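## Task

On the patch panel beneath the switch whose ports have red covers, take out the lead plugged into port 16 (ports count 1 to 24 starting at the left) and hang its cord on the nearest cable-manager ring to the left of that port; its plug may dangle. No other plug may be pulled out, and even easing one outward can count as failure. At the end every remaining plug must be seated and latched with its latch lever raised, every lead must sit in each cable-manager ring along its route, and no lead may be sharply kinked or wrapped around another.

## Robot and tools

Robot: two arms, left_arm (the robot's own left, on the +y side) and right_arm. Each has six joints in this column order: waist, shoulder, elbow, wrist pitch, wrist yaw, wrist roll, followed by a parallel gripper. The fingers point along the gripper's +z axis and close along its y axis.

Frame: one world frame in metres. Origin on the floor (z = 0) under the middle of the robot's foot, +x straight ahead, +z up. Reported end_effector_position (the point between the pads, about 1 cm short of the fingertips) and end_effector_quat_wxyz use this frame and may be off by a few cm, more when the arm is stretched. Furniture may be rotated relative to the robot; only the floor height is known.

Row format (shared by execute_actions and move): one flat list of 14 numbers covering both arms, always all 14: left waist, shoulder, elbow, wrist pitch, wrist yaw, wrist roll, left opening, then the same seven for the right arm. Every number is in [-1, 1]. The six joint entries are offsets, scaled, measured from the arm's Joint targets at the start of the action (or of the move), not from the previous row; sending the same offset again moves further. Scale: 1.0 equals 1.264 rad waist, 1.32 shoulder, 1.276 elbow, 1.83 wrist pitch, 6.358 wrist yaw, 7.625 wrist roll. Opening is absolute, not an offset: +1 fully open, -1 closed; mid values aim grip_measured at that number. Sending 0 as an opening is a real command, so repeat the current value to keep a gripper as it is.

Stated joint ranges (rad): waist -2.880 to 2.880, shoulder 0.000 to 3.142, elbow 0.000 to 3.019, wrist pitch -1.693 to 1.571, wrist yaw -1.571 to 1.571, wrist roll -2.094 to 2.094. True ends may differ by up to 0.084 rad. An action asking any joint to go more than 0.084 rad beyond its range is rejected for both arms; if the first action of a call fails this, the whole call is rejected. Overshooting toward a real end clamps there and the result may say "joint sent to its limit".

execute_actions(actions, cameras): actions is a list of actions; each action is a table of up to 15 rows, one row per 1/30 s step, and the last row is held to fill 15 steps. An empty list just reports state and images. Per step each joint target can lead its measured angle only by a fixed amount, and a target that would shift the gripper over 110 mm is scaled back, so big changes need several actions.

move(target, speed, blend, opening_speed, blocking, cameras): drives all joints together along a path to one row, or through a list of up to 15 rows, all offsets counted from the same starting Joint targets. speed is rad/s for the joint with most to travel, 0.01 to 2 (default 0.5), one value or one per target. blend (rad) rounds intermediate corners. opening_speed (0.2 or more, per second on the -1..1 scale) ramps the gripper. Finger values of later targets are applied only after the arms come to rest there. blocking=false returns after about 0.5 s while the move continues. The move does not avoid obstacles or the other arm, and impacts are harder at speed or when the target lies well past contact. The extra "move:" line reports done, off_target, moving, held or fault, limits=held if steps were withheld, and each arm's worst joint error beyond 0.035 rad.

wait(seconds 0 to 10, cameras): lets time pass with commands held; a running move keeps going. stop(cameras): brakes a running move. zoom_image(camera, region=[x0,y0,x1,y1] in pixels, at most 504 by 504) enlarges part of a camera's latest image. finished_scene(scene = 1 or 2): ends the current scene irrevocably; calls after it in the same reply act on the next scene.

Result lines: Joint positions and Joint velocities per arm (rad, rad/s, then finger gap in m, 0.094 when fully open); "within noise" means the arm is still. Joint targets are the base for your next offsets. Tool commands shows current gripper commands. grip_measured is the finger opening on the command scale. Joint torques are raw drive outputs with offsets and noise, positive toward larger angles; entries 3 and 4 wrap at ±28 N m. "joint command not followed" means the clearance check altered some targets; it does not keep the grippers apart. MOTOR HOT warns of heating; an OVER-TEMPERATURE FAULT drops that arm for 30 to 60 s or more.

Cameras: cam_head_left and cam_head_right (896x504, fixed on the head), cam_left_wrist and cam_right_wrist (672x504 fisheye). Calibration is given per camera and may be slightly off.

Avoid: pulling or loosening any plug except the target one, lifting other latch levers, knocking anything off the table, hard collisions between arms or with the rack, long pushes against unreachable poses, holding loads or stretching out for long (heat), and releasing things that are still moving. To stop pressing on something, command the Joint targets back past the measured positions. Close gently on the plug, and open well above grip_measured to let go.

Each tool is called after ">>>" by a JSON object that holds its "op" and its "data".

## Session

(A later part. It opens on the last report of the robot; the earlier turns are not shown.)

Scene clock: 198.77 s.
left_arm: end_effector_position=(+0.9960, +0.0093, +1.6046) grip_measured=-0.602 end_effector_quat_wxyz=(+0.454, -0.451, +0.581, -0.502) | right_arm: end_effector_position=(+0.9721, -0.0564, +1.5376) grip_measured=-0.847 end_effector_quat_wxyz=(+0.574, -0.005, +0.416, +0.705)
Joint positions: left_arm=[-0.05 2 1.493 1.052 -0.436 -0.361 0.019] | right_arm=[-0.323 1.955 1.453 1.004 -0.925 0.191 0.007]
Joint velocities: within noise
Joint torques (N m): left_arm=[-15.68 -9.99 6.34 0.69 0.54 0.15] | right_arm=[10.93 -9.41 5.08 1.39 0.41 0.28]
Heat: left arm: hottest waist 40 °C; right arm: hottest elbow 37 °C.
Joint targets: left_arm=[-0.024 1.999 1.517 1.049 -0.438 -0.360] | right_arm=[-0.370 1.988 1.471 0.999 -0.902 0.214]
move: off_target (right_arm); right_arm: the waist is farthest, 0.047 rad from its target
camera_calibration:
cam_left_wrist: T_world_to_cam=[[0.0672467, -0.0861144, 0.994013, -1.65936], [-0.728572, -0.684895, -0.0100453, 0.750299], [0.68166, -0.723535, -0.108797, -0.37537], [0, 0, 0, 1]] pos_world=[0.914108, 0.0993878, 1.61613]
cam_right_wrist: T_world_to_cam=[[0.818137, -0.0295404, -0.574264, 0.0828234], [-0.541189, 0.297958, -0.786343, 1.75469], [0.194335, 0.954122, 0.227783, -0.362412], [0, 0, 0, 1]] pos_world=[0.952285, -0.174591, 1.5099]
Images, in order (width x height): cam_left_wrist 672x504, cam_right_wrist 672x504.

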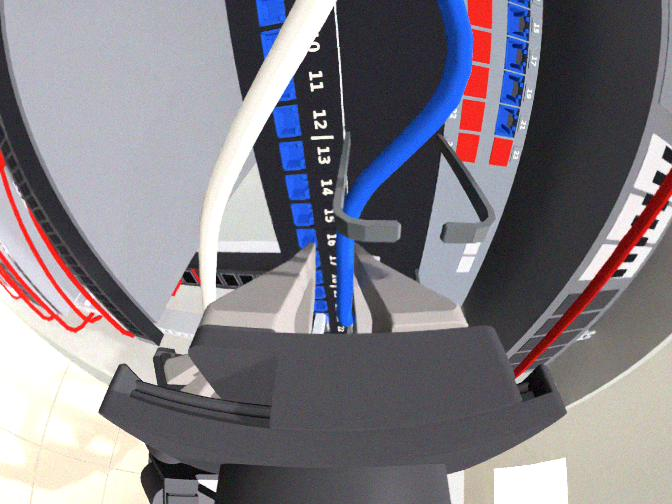

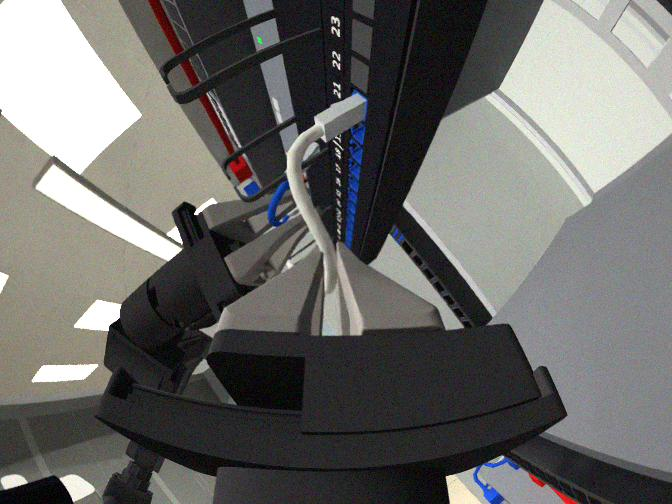

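>>> {"op": "zoom_image", "data": {"camera": "cam_right_wrist", "region": [220, 130, 340, 270]}}

>>> {"op": "move", "data": {"target": [-0.072,-0.0303,-0.145,0.0803,0,0,-0.45,0,0,0,0,0,0,-0.85], "speed": 0.1, "cameras": ["cam_left_wrist","cam_right_wrist"]}}

>>> {"op": "zoom_image", "data": {"camera": "cam_left_wrist", "region": [240, 40, 440, 300]}}

>>> {"op": "zoom_image", "data": {"camera": "cam_right_wrist", "region": [220, 130, 340, 270]}}

Scaled by 3.600 from the camera's 672x504 image, which has a finer 960x720 frame.

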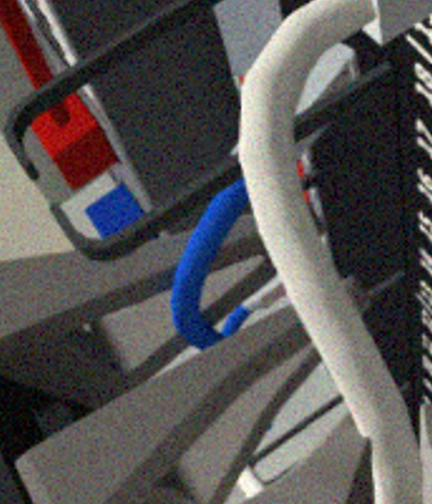

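Scene clock: 201.53 s.
left_arm: end_effector_position=(+0.9386, +0.0031, +1.6028) grip_measured=-0.452 end_effector_quat_wxyz=(+0.449, -0.444, +0.578, -0.516) | right_arm: end_effector_position=(+0.9721, -0.0564, +1.5376) grip_measured=-0.847 end_effector_quat_wxyz=(+0.574, -0.005, +0.416, +0.705)
Joint positions: left_arm=[-0.083 1.976 1.331 1.182 -0.436 -0.361 0.026] | right_arm=[-0.323 1.955 1.453 1.004 -0.925 0.191 0.007]
Joint velocities: within noise
Joint torques (N m): left_arm=[-19.43 -10.64 4.29 1.26 0.57 0.15] | right_arm=[11.16 -9.17 5.22 1.48 0.41 0.27]
Heat: left arm: hottest waist 40 °C; right arm: hottest elbow 37 °C.
Joint targets: left_arm=[-0.116 1.959 1.332 1.195 -0.438 -0.360] | right_arm=[-0.370 1.988 1.471 0.999 -0.902 0.214]
move: off_target (right_arm); right_arm: the waist is farthest, 0.047 rad from its target
camera_calibration:
cam_left_wrist: T_world_to_cam=[[0.0490538, -0.0703392, 0.996316, -1.6409], [-0.744216, -0.667857, -0.0105086, 0.719647], [0.666135, -0.740959, -0.0851085, -0.364221], [0, 0, 0, 1]] pos_world=[0.858686, 0.0953289, 1.61142]
cam_right_wrist: T_world_to_cam=[[0.818137, -0.0295404, -0.574264, 0.0828234], [-0.541189, 0.297958, -0.786343, 1.75469], [0.194335, 0.954122, 0.227783, -0.362412], [0, 0, 0, 1]] pos_world=[0.952285, -0.174591, 1.5099]
Images, in order (width x height): cam_left_wrist 672x504, cam_right_wrist 672x504.

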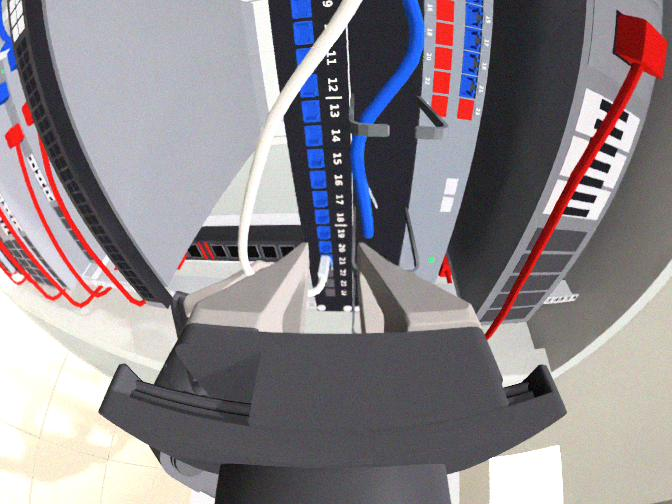

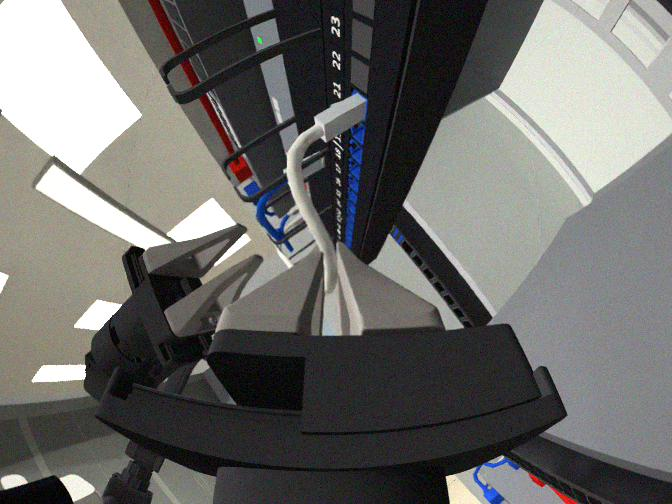

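Scaled by 1.938 from the camera's 672x504 image, which has a finer 960x720 frame.

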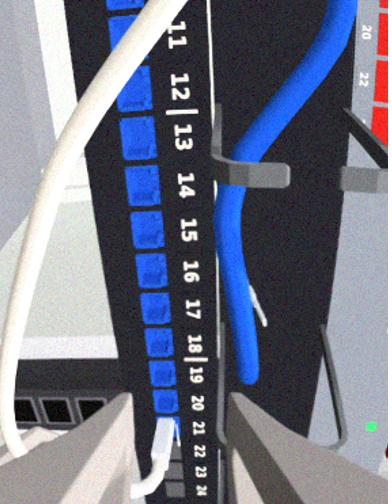

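Scaled by 3.600 from the camera's 672x504 image, which has a finer 960x720 frame.

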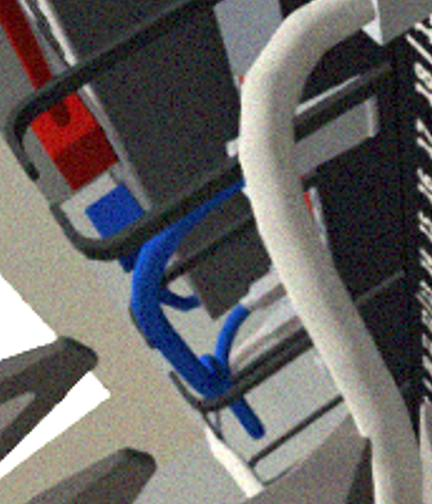

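>>> {"op": "move", "data": {"target": [[0.0,-0.045,-0.158,0.112,0,0,-0.45,0,0,0,0,0,0,-0.85],[0.0,-0.045,-0.158,0.112,0,0,-0.45,0.1195,-0.0795,-0.0658,-0.0552,0.0146,-0.0084,-0.85]], "speed": [0.25,0.1]}}

>>> {"op": "zoom_image", "data": {"camera": "cam_left_wrist", "region": [240, 0, 480, 300]}}

>>> {"op": "zoom_image", "data": {"camera": "cam_right_wrist", "region": [220, 130, 420, 330]}}

Scene clock: 205.20 s.
left_arm: end_effector_position=(+0.8876, +0.0415, +1.5898) grip_measured=-0.452 end_effector_quat_wxyz=(+0.462, -0.461, +0.555, -0.515) | right_arm: end_effector_position=(+0.9587, -0.0398, +1.5722) grip_measured=-0.847 end_effector_quat_wxyz=(+0.542, +0.015, +0.443, +0.714)
Joint positions: left_arm=[-0.083 1.916 1.129 1.388 -0.437 -0.361 0.026] | right_arm=[-0.25 1.896 1.389 0.908 -0.811 0.167 0.007]
Joint velocities: within noise
Joint torques (N m): left_arm=[-17.9 -9.35 3.88 1.17 0.6 0.15] | right_arm=[16.91 -12.34 3.75 1.29 -0.38 -0.16]
Heat: left arm: hottest waist 40 °C; right arm: hottest elbow 37 °C.
Joint targets: left_arm=[-0.116 1.900 1.130 1.400 -0.438 -0.360] | right_arm=[-0.219 1.884 1.386 0.899 -0.809 0.150]
move: done
camera_calibration:
cam_left_wrist: T_world_to_cam=[[0.0337812, -0.0403085, 0.998616, -1.61406], [-0.70641, -0.707787, -0.00467293, 0.66596], [0.706996, -0.705275, -0.0523843, -0.392656], [0, 0, 0, 1]] pos_world=[0.802572, 0.129367, 1.59437]
cam_right_wrist: T_world_to_cam=[[0.765753, -0.00417883, -0.643121, 0.273564], [-0.61877, 0.267848, -0.738499, 1.76762], [0.175345, 0.963452, 0.20252, -0.325237], [0, 0, 0, 1]] pos_world=[0.941297, -0.158961, 1.54719]

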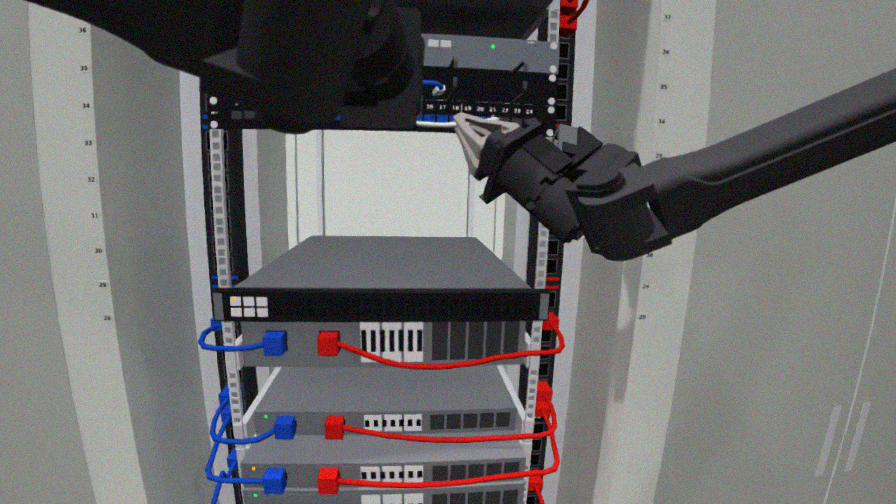

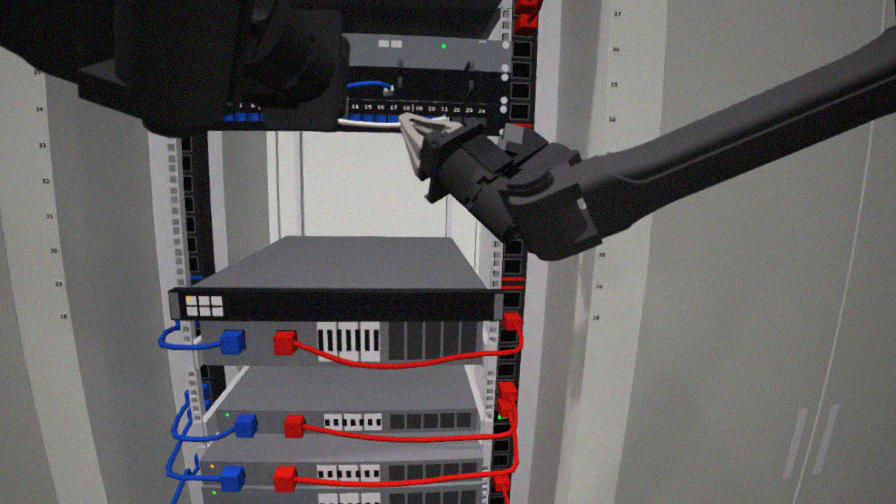

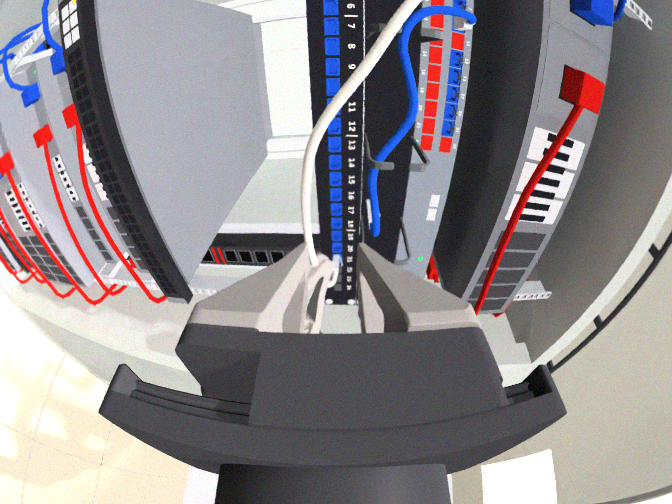

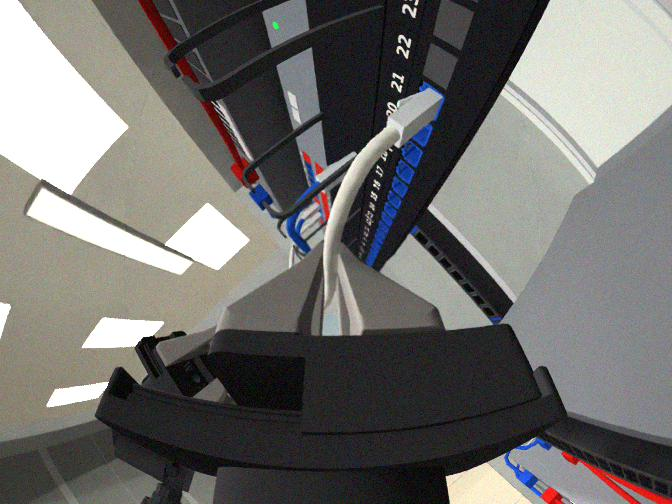

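Scaled by 1.680 from the camera's 672x504 image, which has a finer 960x720 frame.

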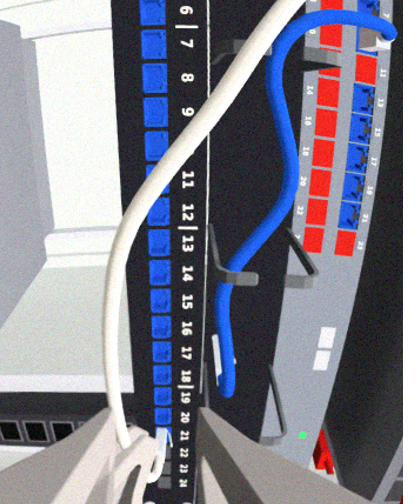

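Scaled by 2.520 from the camera's 672x504 image, which has a finer 960x720 frame.

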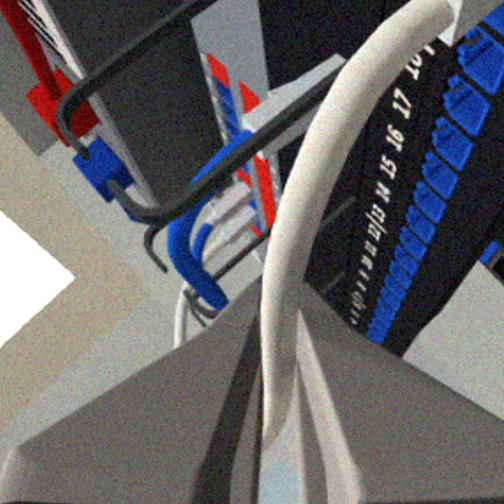

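>>> {"op": "move", "data": {"target": [0,0,0,0,0,0,-0.45,0,0,0,0,0,0,0], "speed": 0.08, "opening_speed": 0.5, "cameras": ["cam_left_wrist","cam_right_wrist"]}}

>>> {"op": "zoom_image", "data": {"camera": "cam_left_wrist", "region": [340, 0, 480, 120]}}

>>> {"op": "zoom_image", "data": {"camera": "cam_right_wrist", "region": [220, 130, 420, 330]}}

Scene clock: 207.60 s.
left_arm: end_effector_position=(+0.8876, +0.0415, +1.5898) grip_measured=-0.452 end_effector_quat_wxyz=(+0.462, -0.461, +0.555, -0.515) | right_arm: end_effector_position=(+0.9579, -0.0384, +1.5737) grip_measured=-0.002 end_effector_quat_wxyz=(+0.541, +0.014, +0.443, +0.715)
Joint positions: left_arm=[-0.083 1.916 1.129 1.388 -0.437 -0.361 0.026] | right_arm=[-0.247 1.896 1.389 0.905 -0.811 0.165 0.047]
Joint velocities: within noise
Joint torques (N m): left_arm=[-17.85 -9.35 3.88 1.17 0.6 0.15] | right_arm=[16.32 -11.93 3.78 1.36 -0.38 -0.09]
Heat: left arm: hottest waist 40 °C; right arm: hottest elbow 37 °C.
Joint targets: left_arm=[-0.116 1.900 1.130 1.400 -0.438 -0.360] | right_arm=[-0.219 1.884 1.386 0.899 -0.809 0.150]
move: done
camera_calibration:
cam_left_wrist: T_world_to_cam=[[0.0337812, -0.0403085, 0.998616, -1.61406], [-0.70641, -0.707787, -0.00467293, 0.66596], [0.706996, -0.705275, -0.0523843, -0.392656], [0, 0, 0, 1]] pos_world=[0.802572, 0.129367, 1.59437]
cam_right_wrist: T_world_to_cam=[[0.766595, -0.00222719, -0.642127, 0.272901], [-0.618482, 0.266328, -0.73929, 1.76878], [0.172663, 0.96388, 0.202788, -0.324548], [0, 0, 0, 1]] pos_world=[0.94079, -0.157642, 1.54869]
Images, in order (width x height): cam_left_wrist 672x504, cam_right_wrist 672x504.

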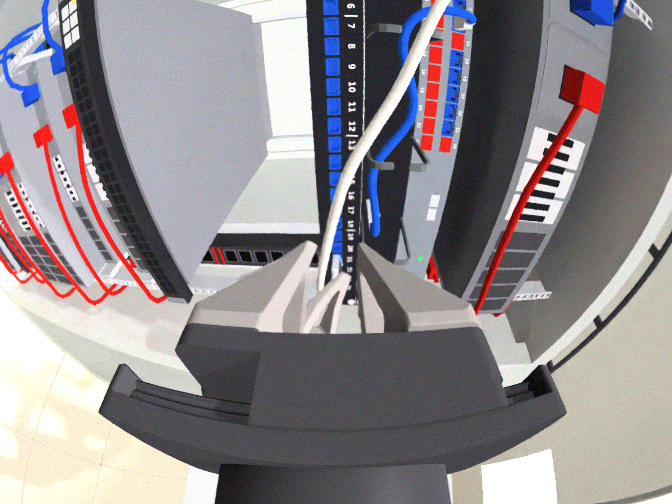

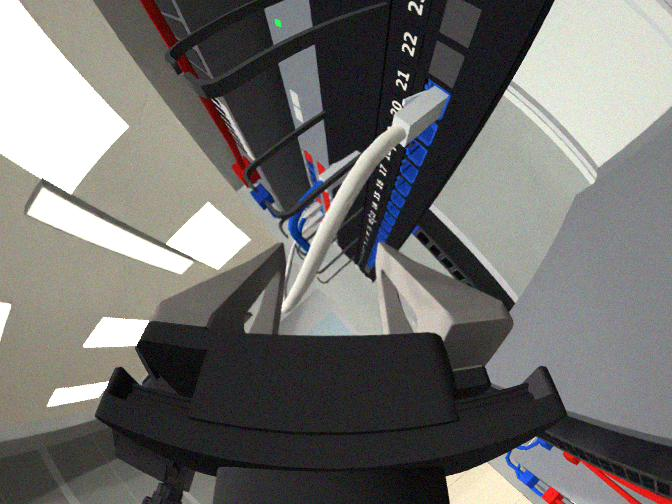

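Scaled by 3.600 from the camera's 672x504 image, which has a finer 960x720 frame.

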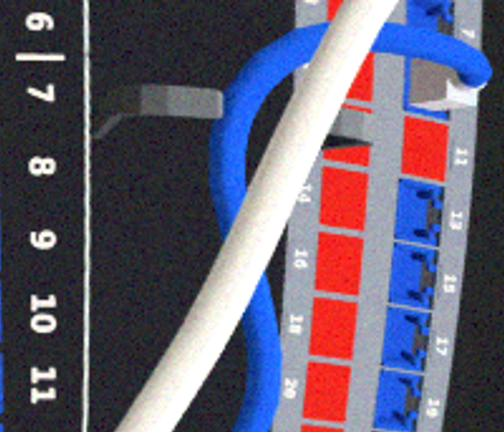

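Scaled by 2.520 from the camera's 672x504 image, which has a finer 960x720 frame.

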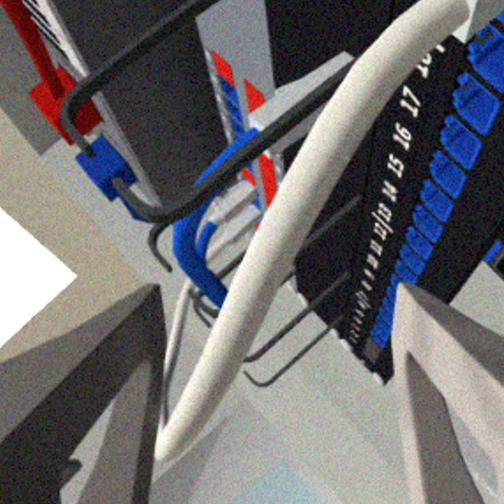

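>>> {"op": "move", "data": {"target": [[0,0,0,0,0,0,-0.45,-0.1005,-0.0667,-0.1466,0.0902,-0.0135,0.009,0],[-0.05,-0.06,-0.08,0.08,0,0,-0.45,-0.35,-0.1667,-0.2466,0.0902,-0.0135,0.009,0]], "speed": [0.12,0.3]}}

Scene clock: 211.03 s.
left_arm: end_effector_position=(+0.8594, +0.0856, +1.6394) grip_measured=-0.452 end_effector_quat_wxyz=(+0.478, -0.486, +0.492, -0.541) | right_arm: end_effector_position=(+0.9286, -0.2320, +1.3985) grip_measured=-0.002 end_effector_quat_wxyz=(+0.560, +0.057, +0.555, +0.612)
Joint positions: left_arm=[-0.15 1.833 1.029 1.536 -0.437 -0.361 0.026] | right_arm=[-0.651 1.68 1.076 1.05 -0.894 0.204 0.047]
Joint velocities: within noise
Joint torques (N m): left_arm=[-16.26 -7.47 3.86 0.95 0.63 0.15] | right_arm=[8.59 -13.16 1.78 2.3 -0.51 0.17]
Heat: left arm: hottest waist 40 °C; right arm: hottest elbow 37 °C.
Joint targets: left_arm=[-0.179 1.820 1.028 1.547 -0.438 -0.360] | right_arm=[-0.661 1.663 1.072 1.063 -0.895 0.219]
move: done
camera_calibration:
cam_left_wrist: T_world_to_cam=[[-0.0406213, 0.0608762, 0.997318, -1.60348], [-0.650758, -0.759026, 0.0198251, 0.59395], [0.758198, -0.648208, 0.0704483, -0.589332], [0, 0, 0, 1]] pos_world=[0.768213, 0.166427, 1.62892]
cam_right_wrist: T_world_to_cam=[[0.626422, -0.266688, -0.732444, 0.37754], [-0.695085, 0.234152, -0.679727, 1.65309], [0.352778, 0.934907, -0.038693, 0.0662996], [0, 0, 0, 1]] pos_world=[0.889147, -0.348372, 1.40274]

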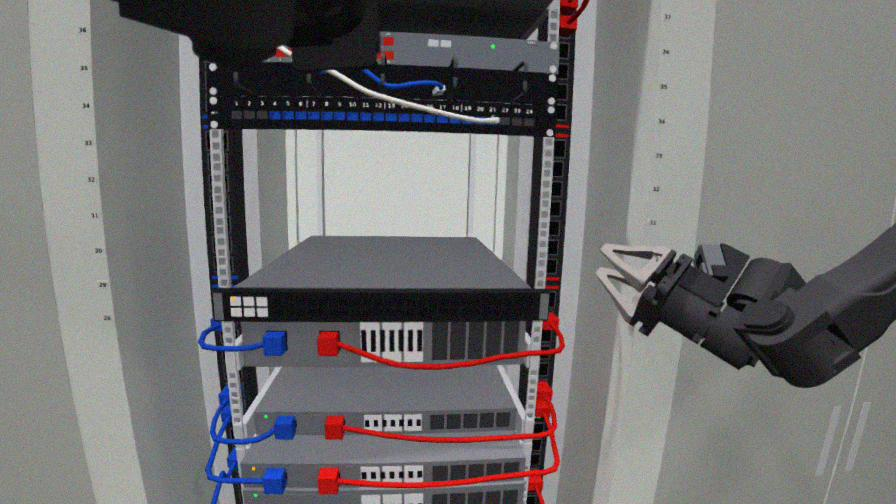

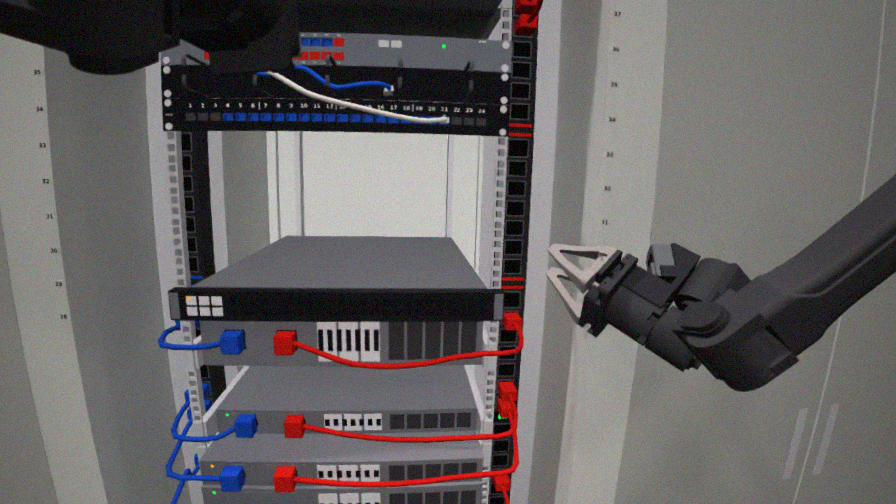

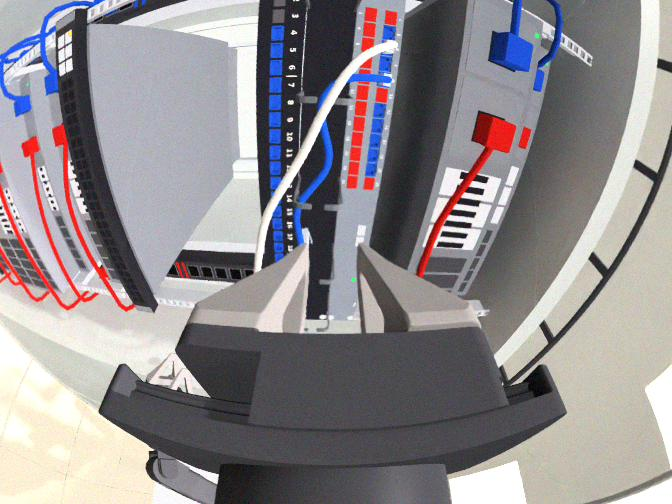

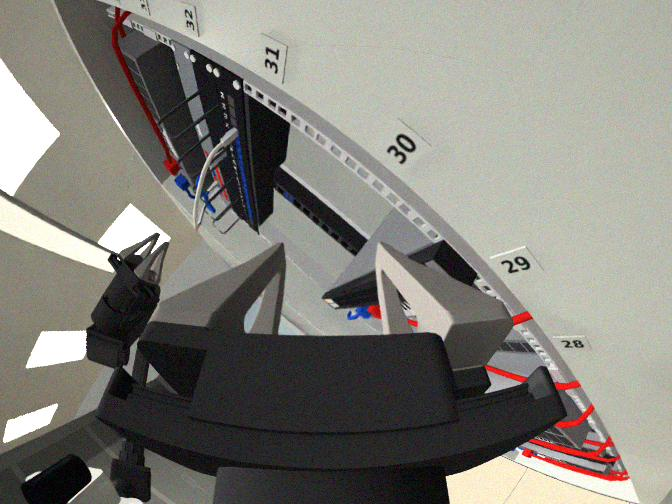

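>>> {"op": "zoom_image", "data": {"camera": "cam_left_wrist", "region": [240, 20, 420, 260]}}

>>> {"op": "zoom_image", "data": {"camera": "cam_left_wrist", "region": [280, 40, 380, 140]}}

>>> {"op": "zoom_image", "data": {"camera": "cam_head_right", "region": [240, 30, 460, 140]}}

>>> {"op": "zoom_image", "data": {"camera": "cam_right_wrist", "region": [140, 80, 280, 240]}}

Scaled by 2.100 from the camera's 672x504 image, which has a finer 960x720 frame.

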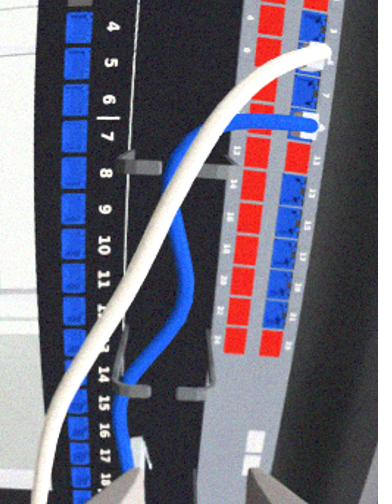

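Scaled by 5.040 from the camera's 672x504 image, which has a finer 960x720 frame.

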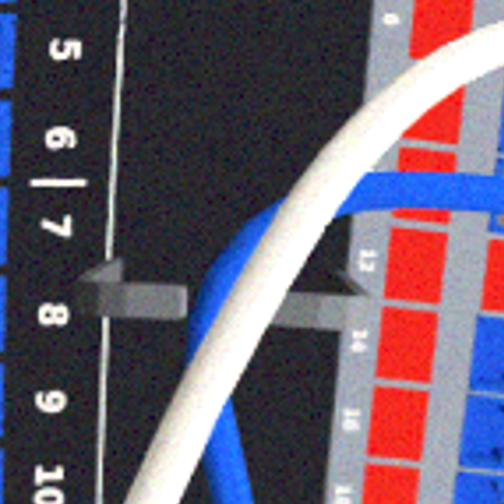

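Scaled by 2.291 from the camera's 896x504 image, which has a finer 1280x720 frame.

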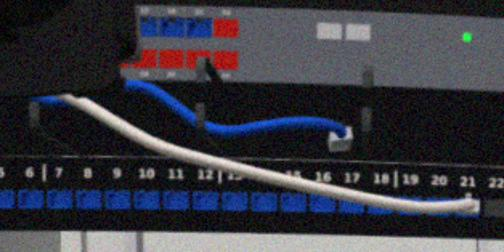

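Scaled by 3.150 from the camera's 672x504 image, which has a finer 960x720 frame.

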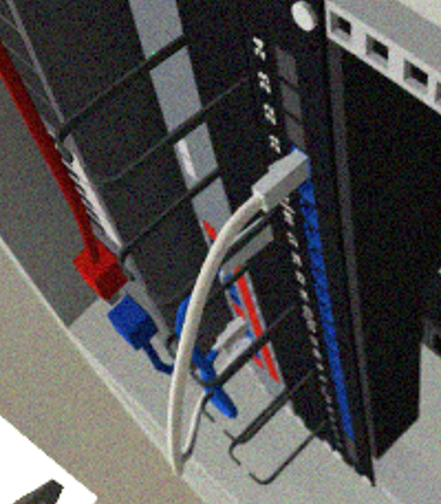

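>>> {"op": "move", "data": {"target": [0.045,-0.205,-0.155,-0.04,0,0,-0.45,0,0,0,0,0,0,0], "speed": 0.4}}

>>> {"op": "zoom_image", "data": {"camera": "cam_left_wrist", "region": [240, 20, 440, 260]}}

>>> {"op": "zoom_image", "data": {"camera": "cam_head_right", "region": [180, 30, 400, 140]}}

Scene clock: 213.50 s.
left_arm: end_effector_position=(+0.8453, +0.1886, +1.6564) grip_measured=-0.452 end_effector_quat_wxyz=(+0.484, -0.494, +0.482, -0.538) | right_arm: end_effector_position=(+0.9286, -0.2320, +1.3985) grip_measured=-0.002 end_effector_quat_wxyz=(+0.560, +0.057, +0.555, +0.613)
Joint positions: left_arm=[-0.143 1.551 0.83 1.482 -0.437 -0.361 0.026] | right_arm=[-0.651 1.68 1.076 1.05 -0.894 0.204 0.047]
Joint velocities: within noise
Joint torques (N m): left_arm=[-9.17 -3.84 4 0.14 0.64 0.14] | right_arm=[8.64 -13.74 1.91 2.37 -0.47 0.15]
Heat: left arm: hottest waist 40 °C; right arm: hottest elbow 37 °C.
Joint targets: left_arm=[-0.122 1.550 0.830 1.474 -0.438 -0.360] | right_arm=[-0.661 1.663 1.072 1.063 -0.895 0.219]
move: done
camera_calibration:
cam_left_wrist: T_world_to_cam=[[-0.0455994, 0.0692869, 0.996554, -1.62332], [-0.629014, -0.776984, 0.0252392, 0.638601], [0.776055, -0.625696, 0.0790125, -0.546602], [0, 0, 0, 1]] pos_world=[0.75186, 0.266652, 1.6448]
cam_right_wrist: T_world_to_cam=[[0.626288, -0.266404, -0.732661, 0.378034], [-0.695279, 0.234231, -0.679502, 1.65297], [0.352634, 0.934968, -0.0385294, 0.0662186], [0, 0, 0, 1]] pos_world=[0.889165, -0.348378, 1.40272]

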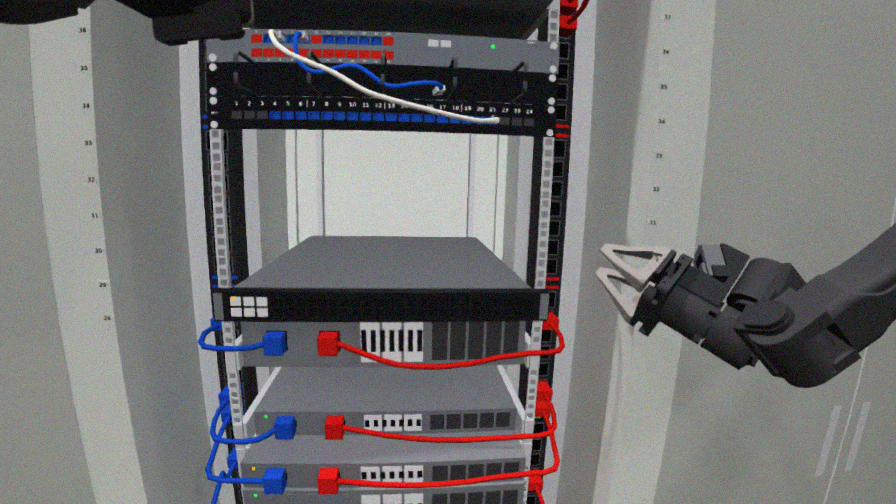

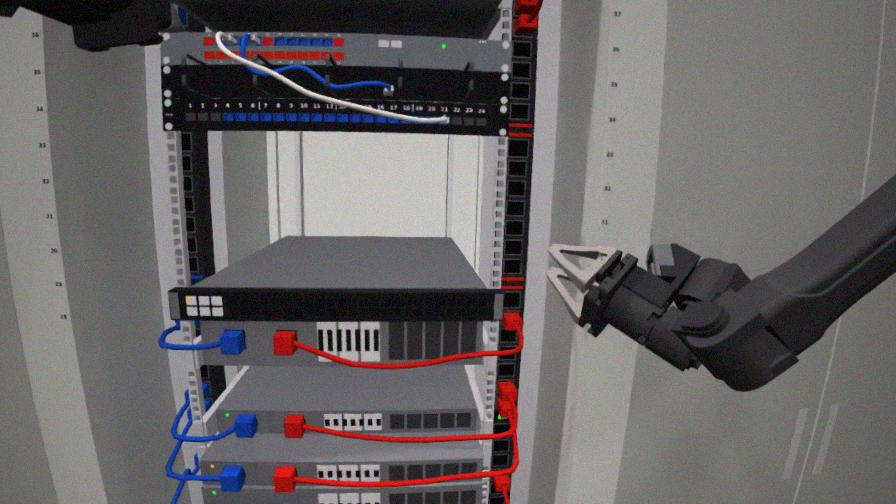

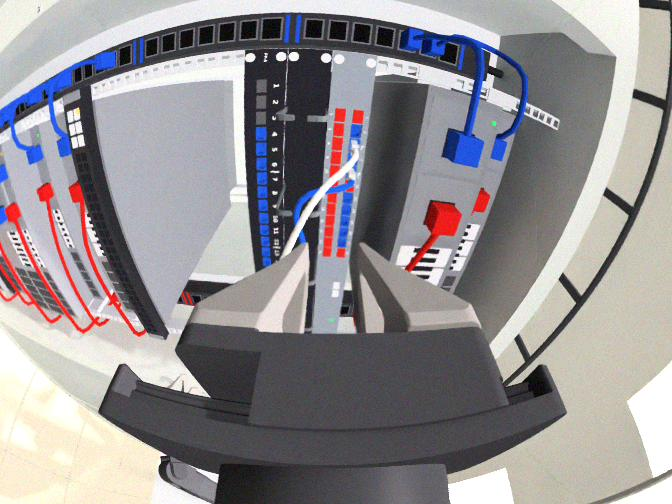

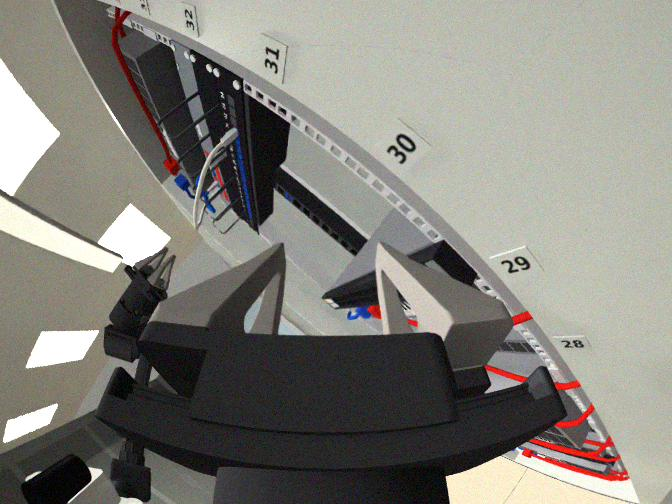

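Scaled by 2.100 from the camera's 672x504 image, which has a finer 960x720 frame.

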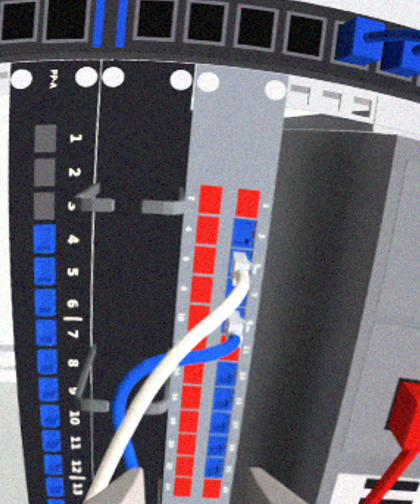

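Scaled by 2.291 from the camera's 896x504 image, which has a finer 1280x720 frame.

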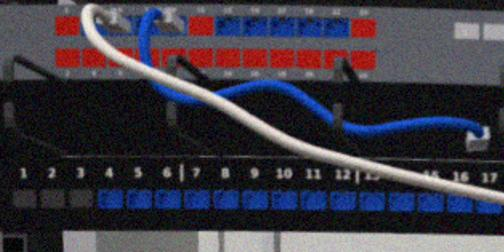

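>>> {"op": "execute_actions", "data": {"actions": []}}

>>> {"op": "zoom_image", "data": {"camera": "cam_left_wrist", "region": [150, 50, 600, 450]}}

>>> {"op": "zoom_image", "data": {"camera": "cam_head_left", "region": [280, 120, 580, 330]}}

>>> {"op": "zoom_image", "data": {"camera": "cam_head_right", "region": [280, 120, 580, 330]}}

Scene clock: 217.10 s.
left_arm: end_effector_position=(+0.8453, +0.1886, +1.6564) grip_measured=-0.452 end_effector_quat_wxyz=(+0.484, -0.494, +0.482, -0.538) | right_arm: end_effector_position=(+0.9286, -0.2320, +1.3985) grip_measured=-0.002 end_effector_quat_wxyz=(+0.560, +0.057, +0.555, +0.613)
Joint positions: left_arm=[-0.143 1.551 0.83 1.482 -0.437 -0.361 0.026] | right_arm=[-0.651 1.68 1.076 1.05 -0.894 0.204 0.047]
Joint velocities: within noise
Joint torques (N m): left_arm=[-9.17 -4.25 4.11 0.24 0.63 0.15] | right_arm=[8.41 -13.63 1.81 2.29 -0.49 0.17]
Heat: left arm: hottest waist 40 °C; right arm: hottest elbow 37 °C.
Joint targets: left_arm=[-0.122 1.550 0.830 1.474 -0.438 -0.360] | right_arm=[-0.661 1.663 1.072 1.063 -0.895 0.219]
Tool commands: left_gripper/opening=-0.45 right_gripper/opening=+0.0
camera_calibration:
cam_left_wrist: T_world_to_cam=[[-0.0455994, 0.0692869, 0.996554, -1.62332], [-0.629014, -0.776984, 0.0252392, 0.638601], [0.776055, -0.625696, 0.0790125, -0.546602], [0, 0, 0, 1]] pos_world=[0.75186, 0.266652, 1.6448]
cam_right_wrist: T_world_to_cam=[[0.626288, -0.266404, -0.732661, 0.378034], [-0.695279, 0.234231, -0.679502, 1.65297], [0.352634, 0.934968, -0.0385294, 0.0662186], [0, 0, 0, 1]] pos_world=[0.889165, -0.348378, 1.40272]

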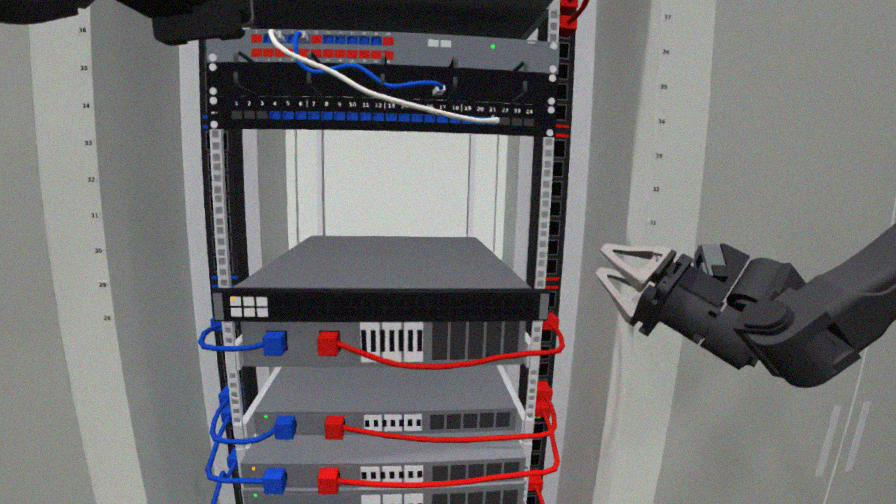

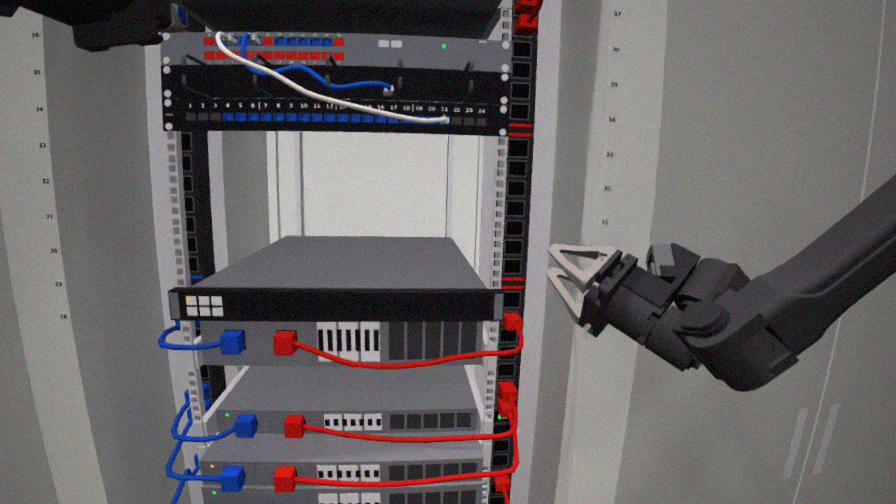

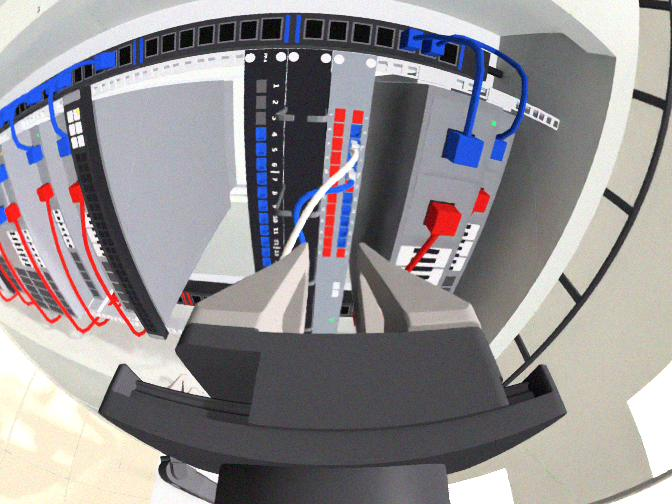

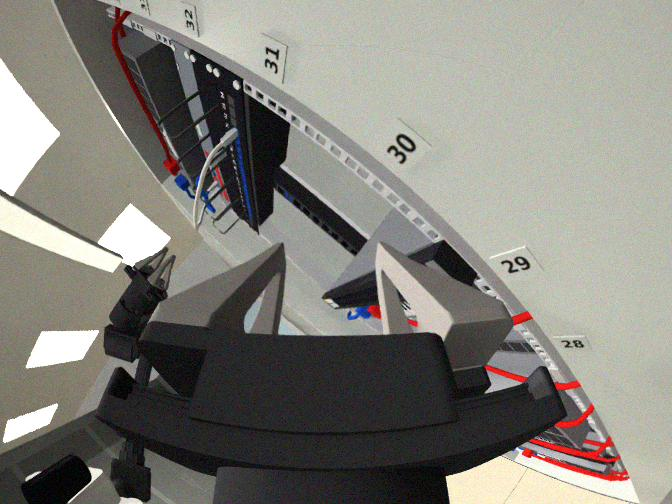

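Scaled by 1.120 from the camera's 672x504 image, which has a finer 960x720 frame.

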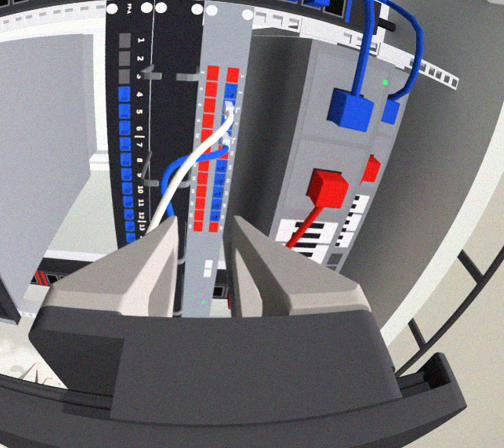

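Scaled by 1.680 from the camera's 896x504 image, which has a finer 1280x720 frame.

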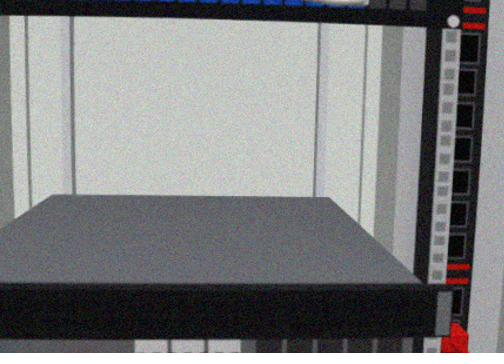

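Scaled by 1.680 from the camera's 896x504 image, which has a finer 1280x720 frame.

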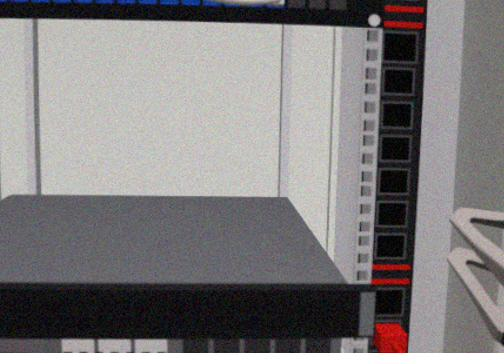

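>>> {"op": "zoom_image", "data": {"camera": "cam_head_left", "region": [200, 20, 560, 140]}}

>>> {"op": "zoom_image", "data": {"camera": "cam_head_right", "region": [160, 20, 360, 140]}}

>>> {"op": "zoom_image", "data": {"camera": "cam_head_left", "region": [220, 20, 420, 140]}}

>>> {"op": "zoom_image", "data": {"camera": "cam_left_wrist", "region": [230, 50, 400, 280]}}

Scaled by 1.400 from the camera's 896x504 image, which has a finer 1280x720 frame.

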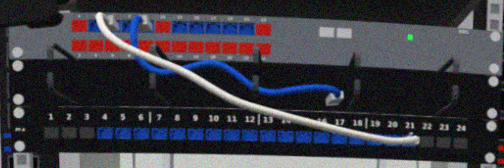

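Scaled by 2.520 from the camera's 896x504 image, which has a finer 1280x720 frame.

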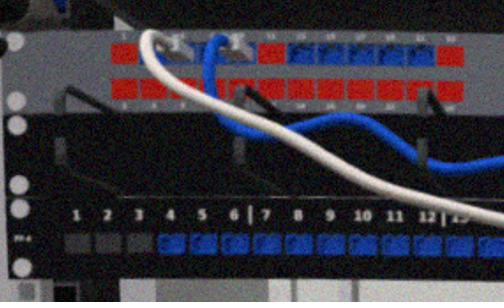

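Scaled by 2.520 from the camera's 896x504 image, which has a finer 1280x720 frame.

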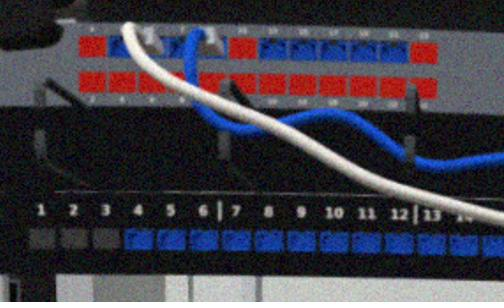

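Scaled by 2.191 from the camera's 672x504 image, which has a finer 960x720 frame.

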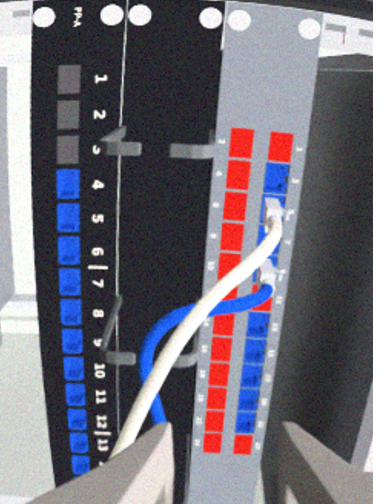

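>>> {"op": "move", "data": {"target": [0,0,0,0,0,0,-0.45,0.249,0.101,0.0995,0,0,0,0], "speed": 0.4, "cameras": ["cam_left_wrist","cam_right_wrist"]}}

>>> {"op": "zoom_image", "data": {"camera": "cam_right_wrist", "region": [150, 0, 550, 300]}}

Scene clock: 219.23 s.
left_arm: end_effector_position=(+0.8453, +0.1886, +1.6564) grip_measured=-0.452 end_effector_quat_wxyz=(+0.484, -0.494, +0.482, -0.538) | right_arm: end_effector_position=(+0.9164, -0.1016, +1.5288) grip_measured=-0.002 end_effector_quat_wxyz=(+0.548, +0.013, +0.450, +0.705)
Joint positions: left_arm=[-0.143 1.551 0.83 1.482 -0.437 -0.361 0.026] | right_arm=[-0.356 1.786 1.177 1.051 -0.894 0.204 0.047]
Joint velocities: within noise
Joint torques (N m): left_arm=[-9.17 -4.25 4.11 0.24 0.63 0.14] | right_arm=[12.92 -10.58 4.88 2.15 -0.45 0.18]
Heat: left arm: hottest waist 40 °C; right arm: hottest elbow 37 °C.
Joint targets: left_arm=[-0.122 1.550 0.830 1.474 -0.438 -0.360] | right_arm=[-0.346 1.797 1.199 1.064 -0.895 0.219]
move: done
camera_calibration:
cam_left_wrist: T_world_to_cam=[[-0.0455994, 0.0692869, 0.996554, -1.62332], [-0.629014, -0.776984, 0.0252392, 0.638601], [0.776055, -0.625696, 0.0790125, -0.546602], [0, 0, 0, 1]] pos_world=[0.75186, 0.266652, 1.6448]
cam_right_wrist: T_world_to_cam=[[0.7662, -0.029281, -0.641934, 0.273059], [-0.613632, 0.26322, -0.744426, 1.72986], [0.190768, 0.964291, 0.183712, -0.23483], [0, 0, 0, 1]] pos_world=[0.897075, -0.220894, 1.50618]
Images, in order (width x height): cam_left_wrist 672x504, cam_right_wrist 672x504.

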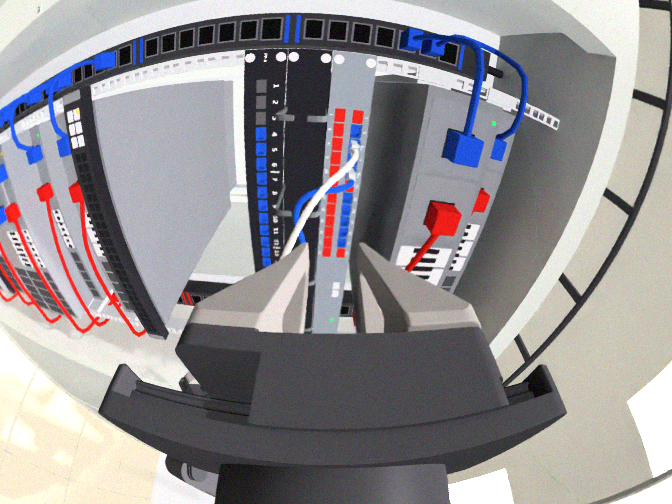

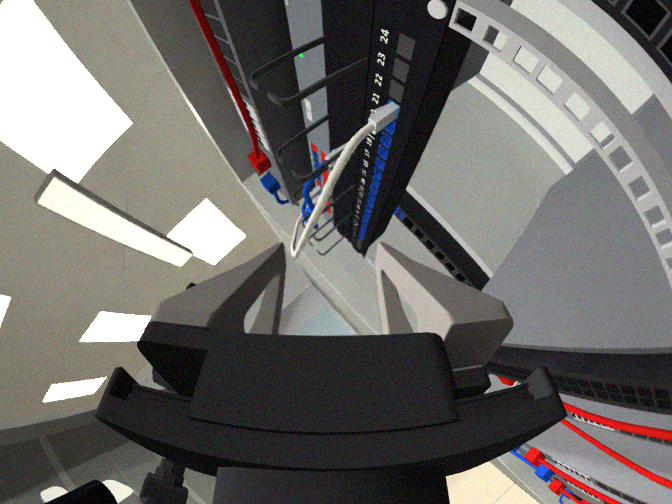

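Scaled by 1.260 from the camera's 672x504 image, which has a finer 960x720 frame.

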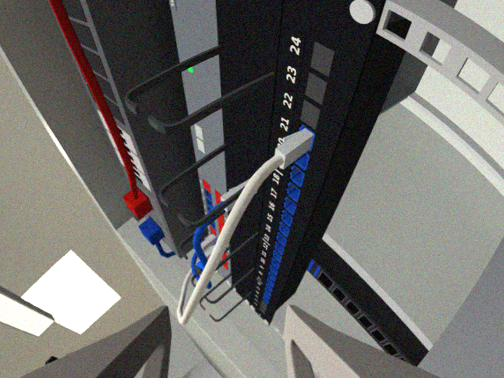

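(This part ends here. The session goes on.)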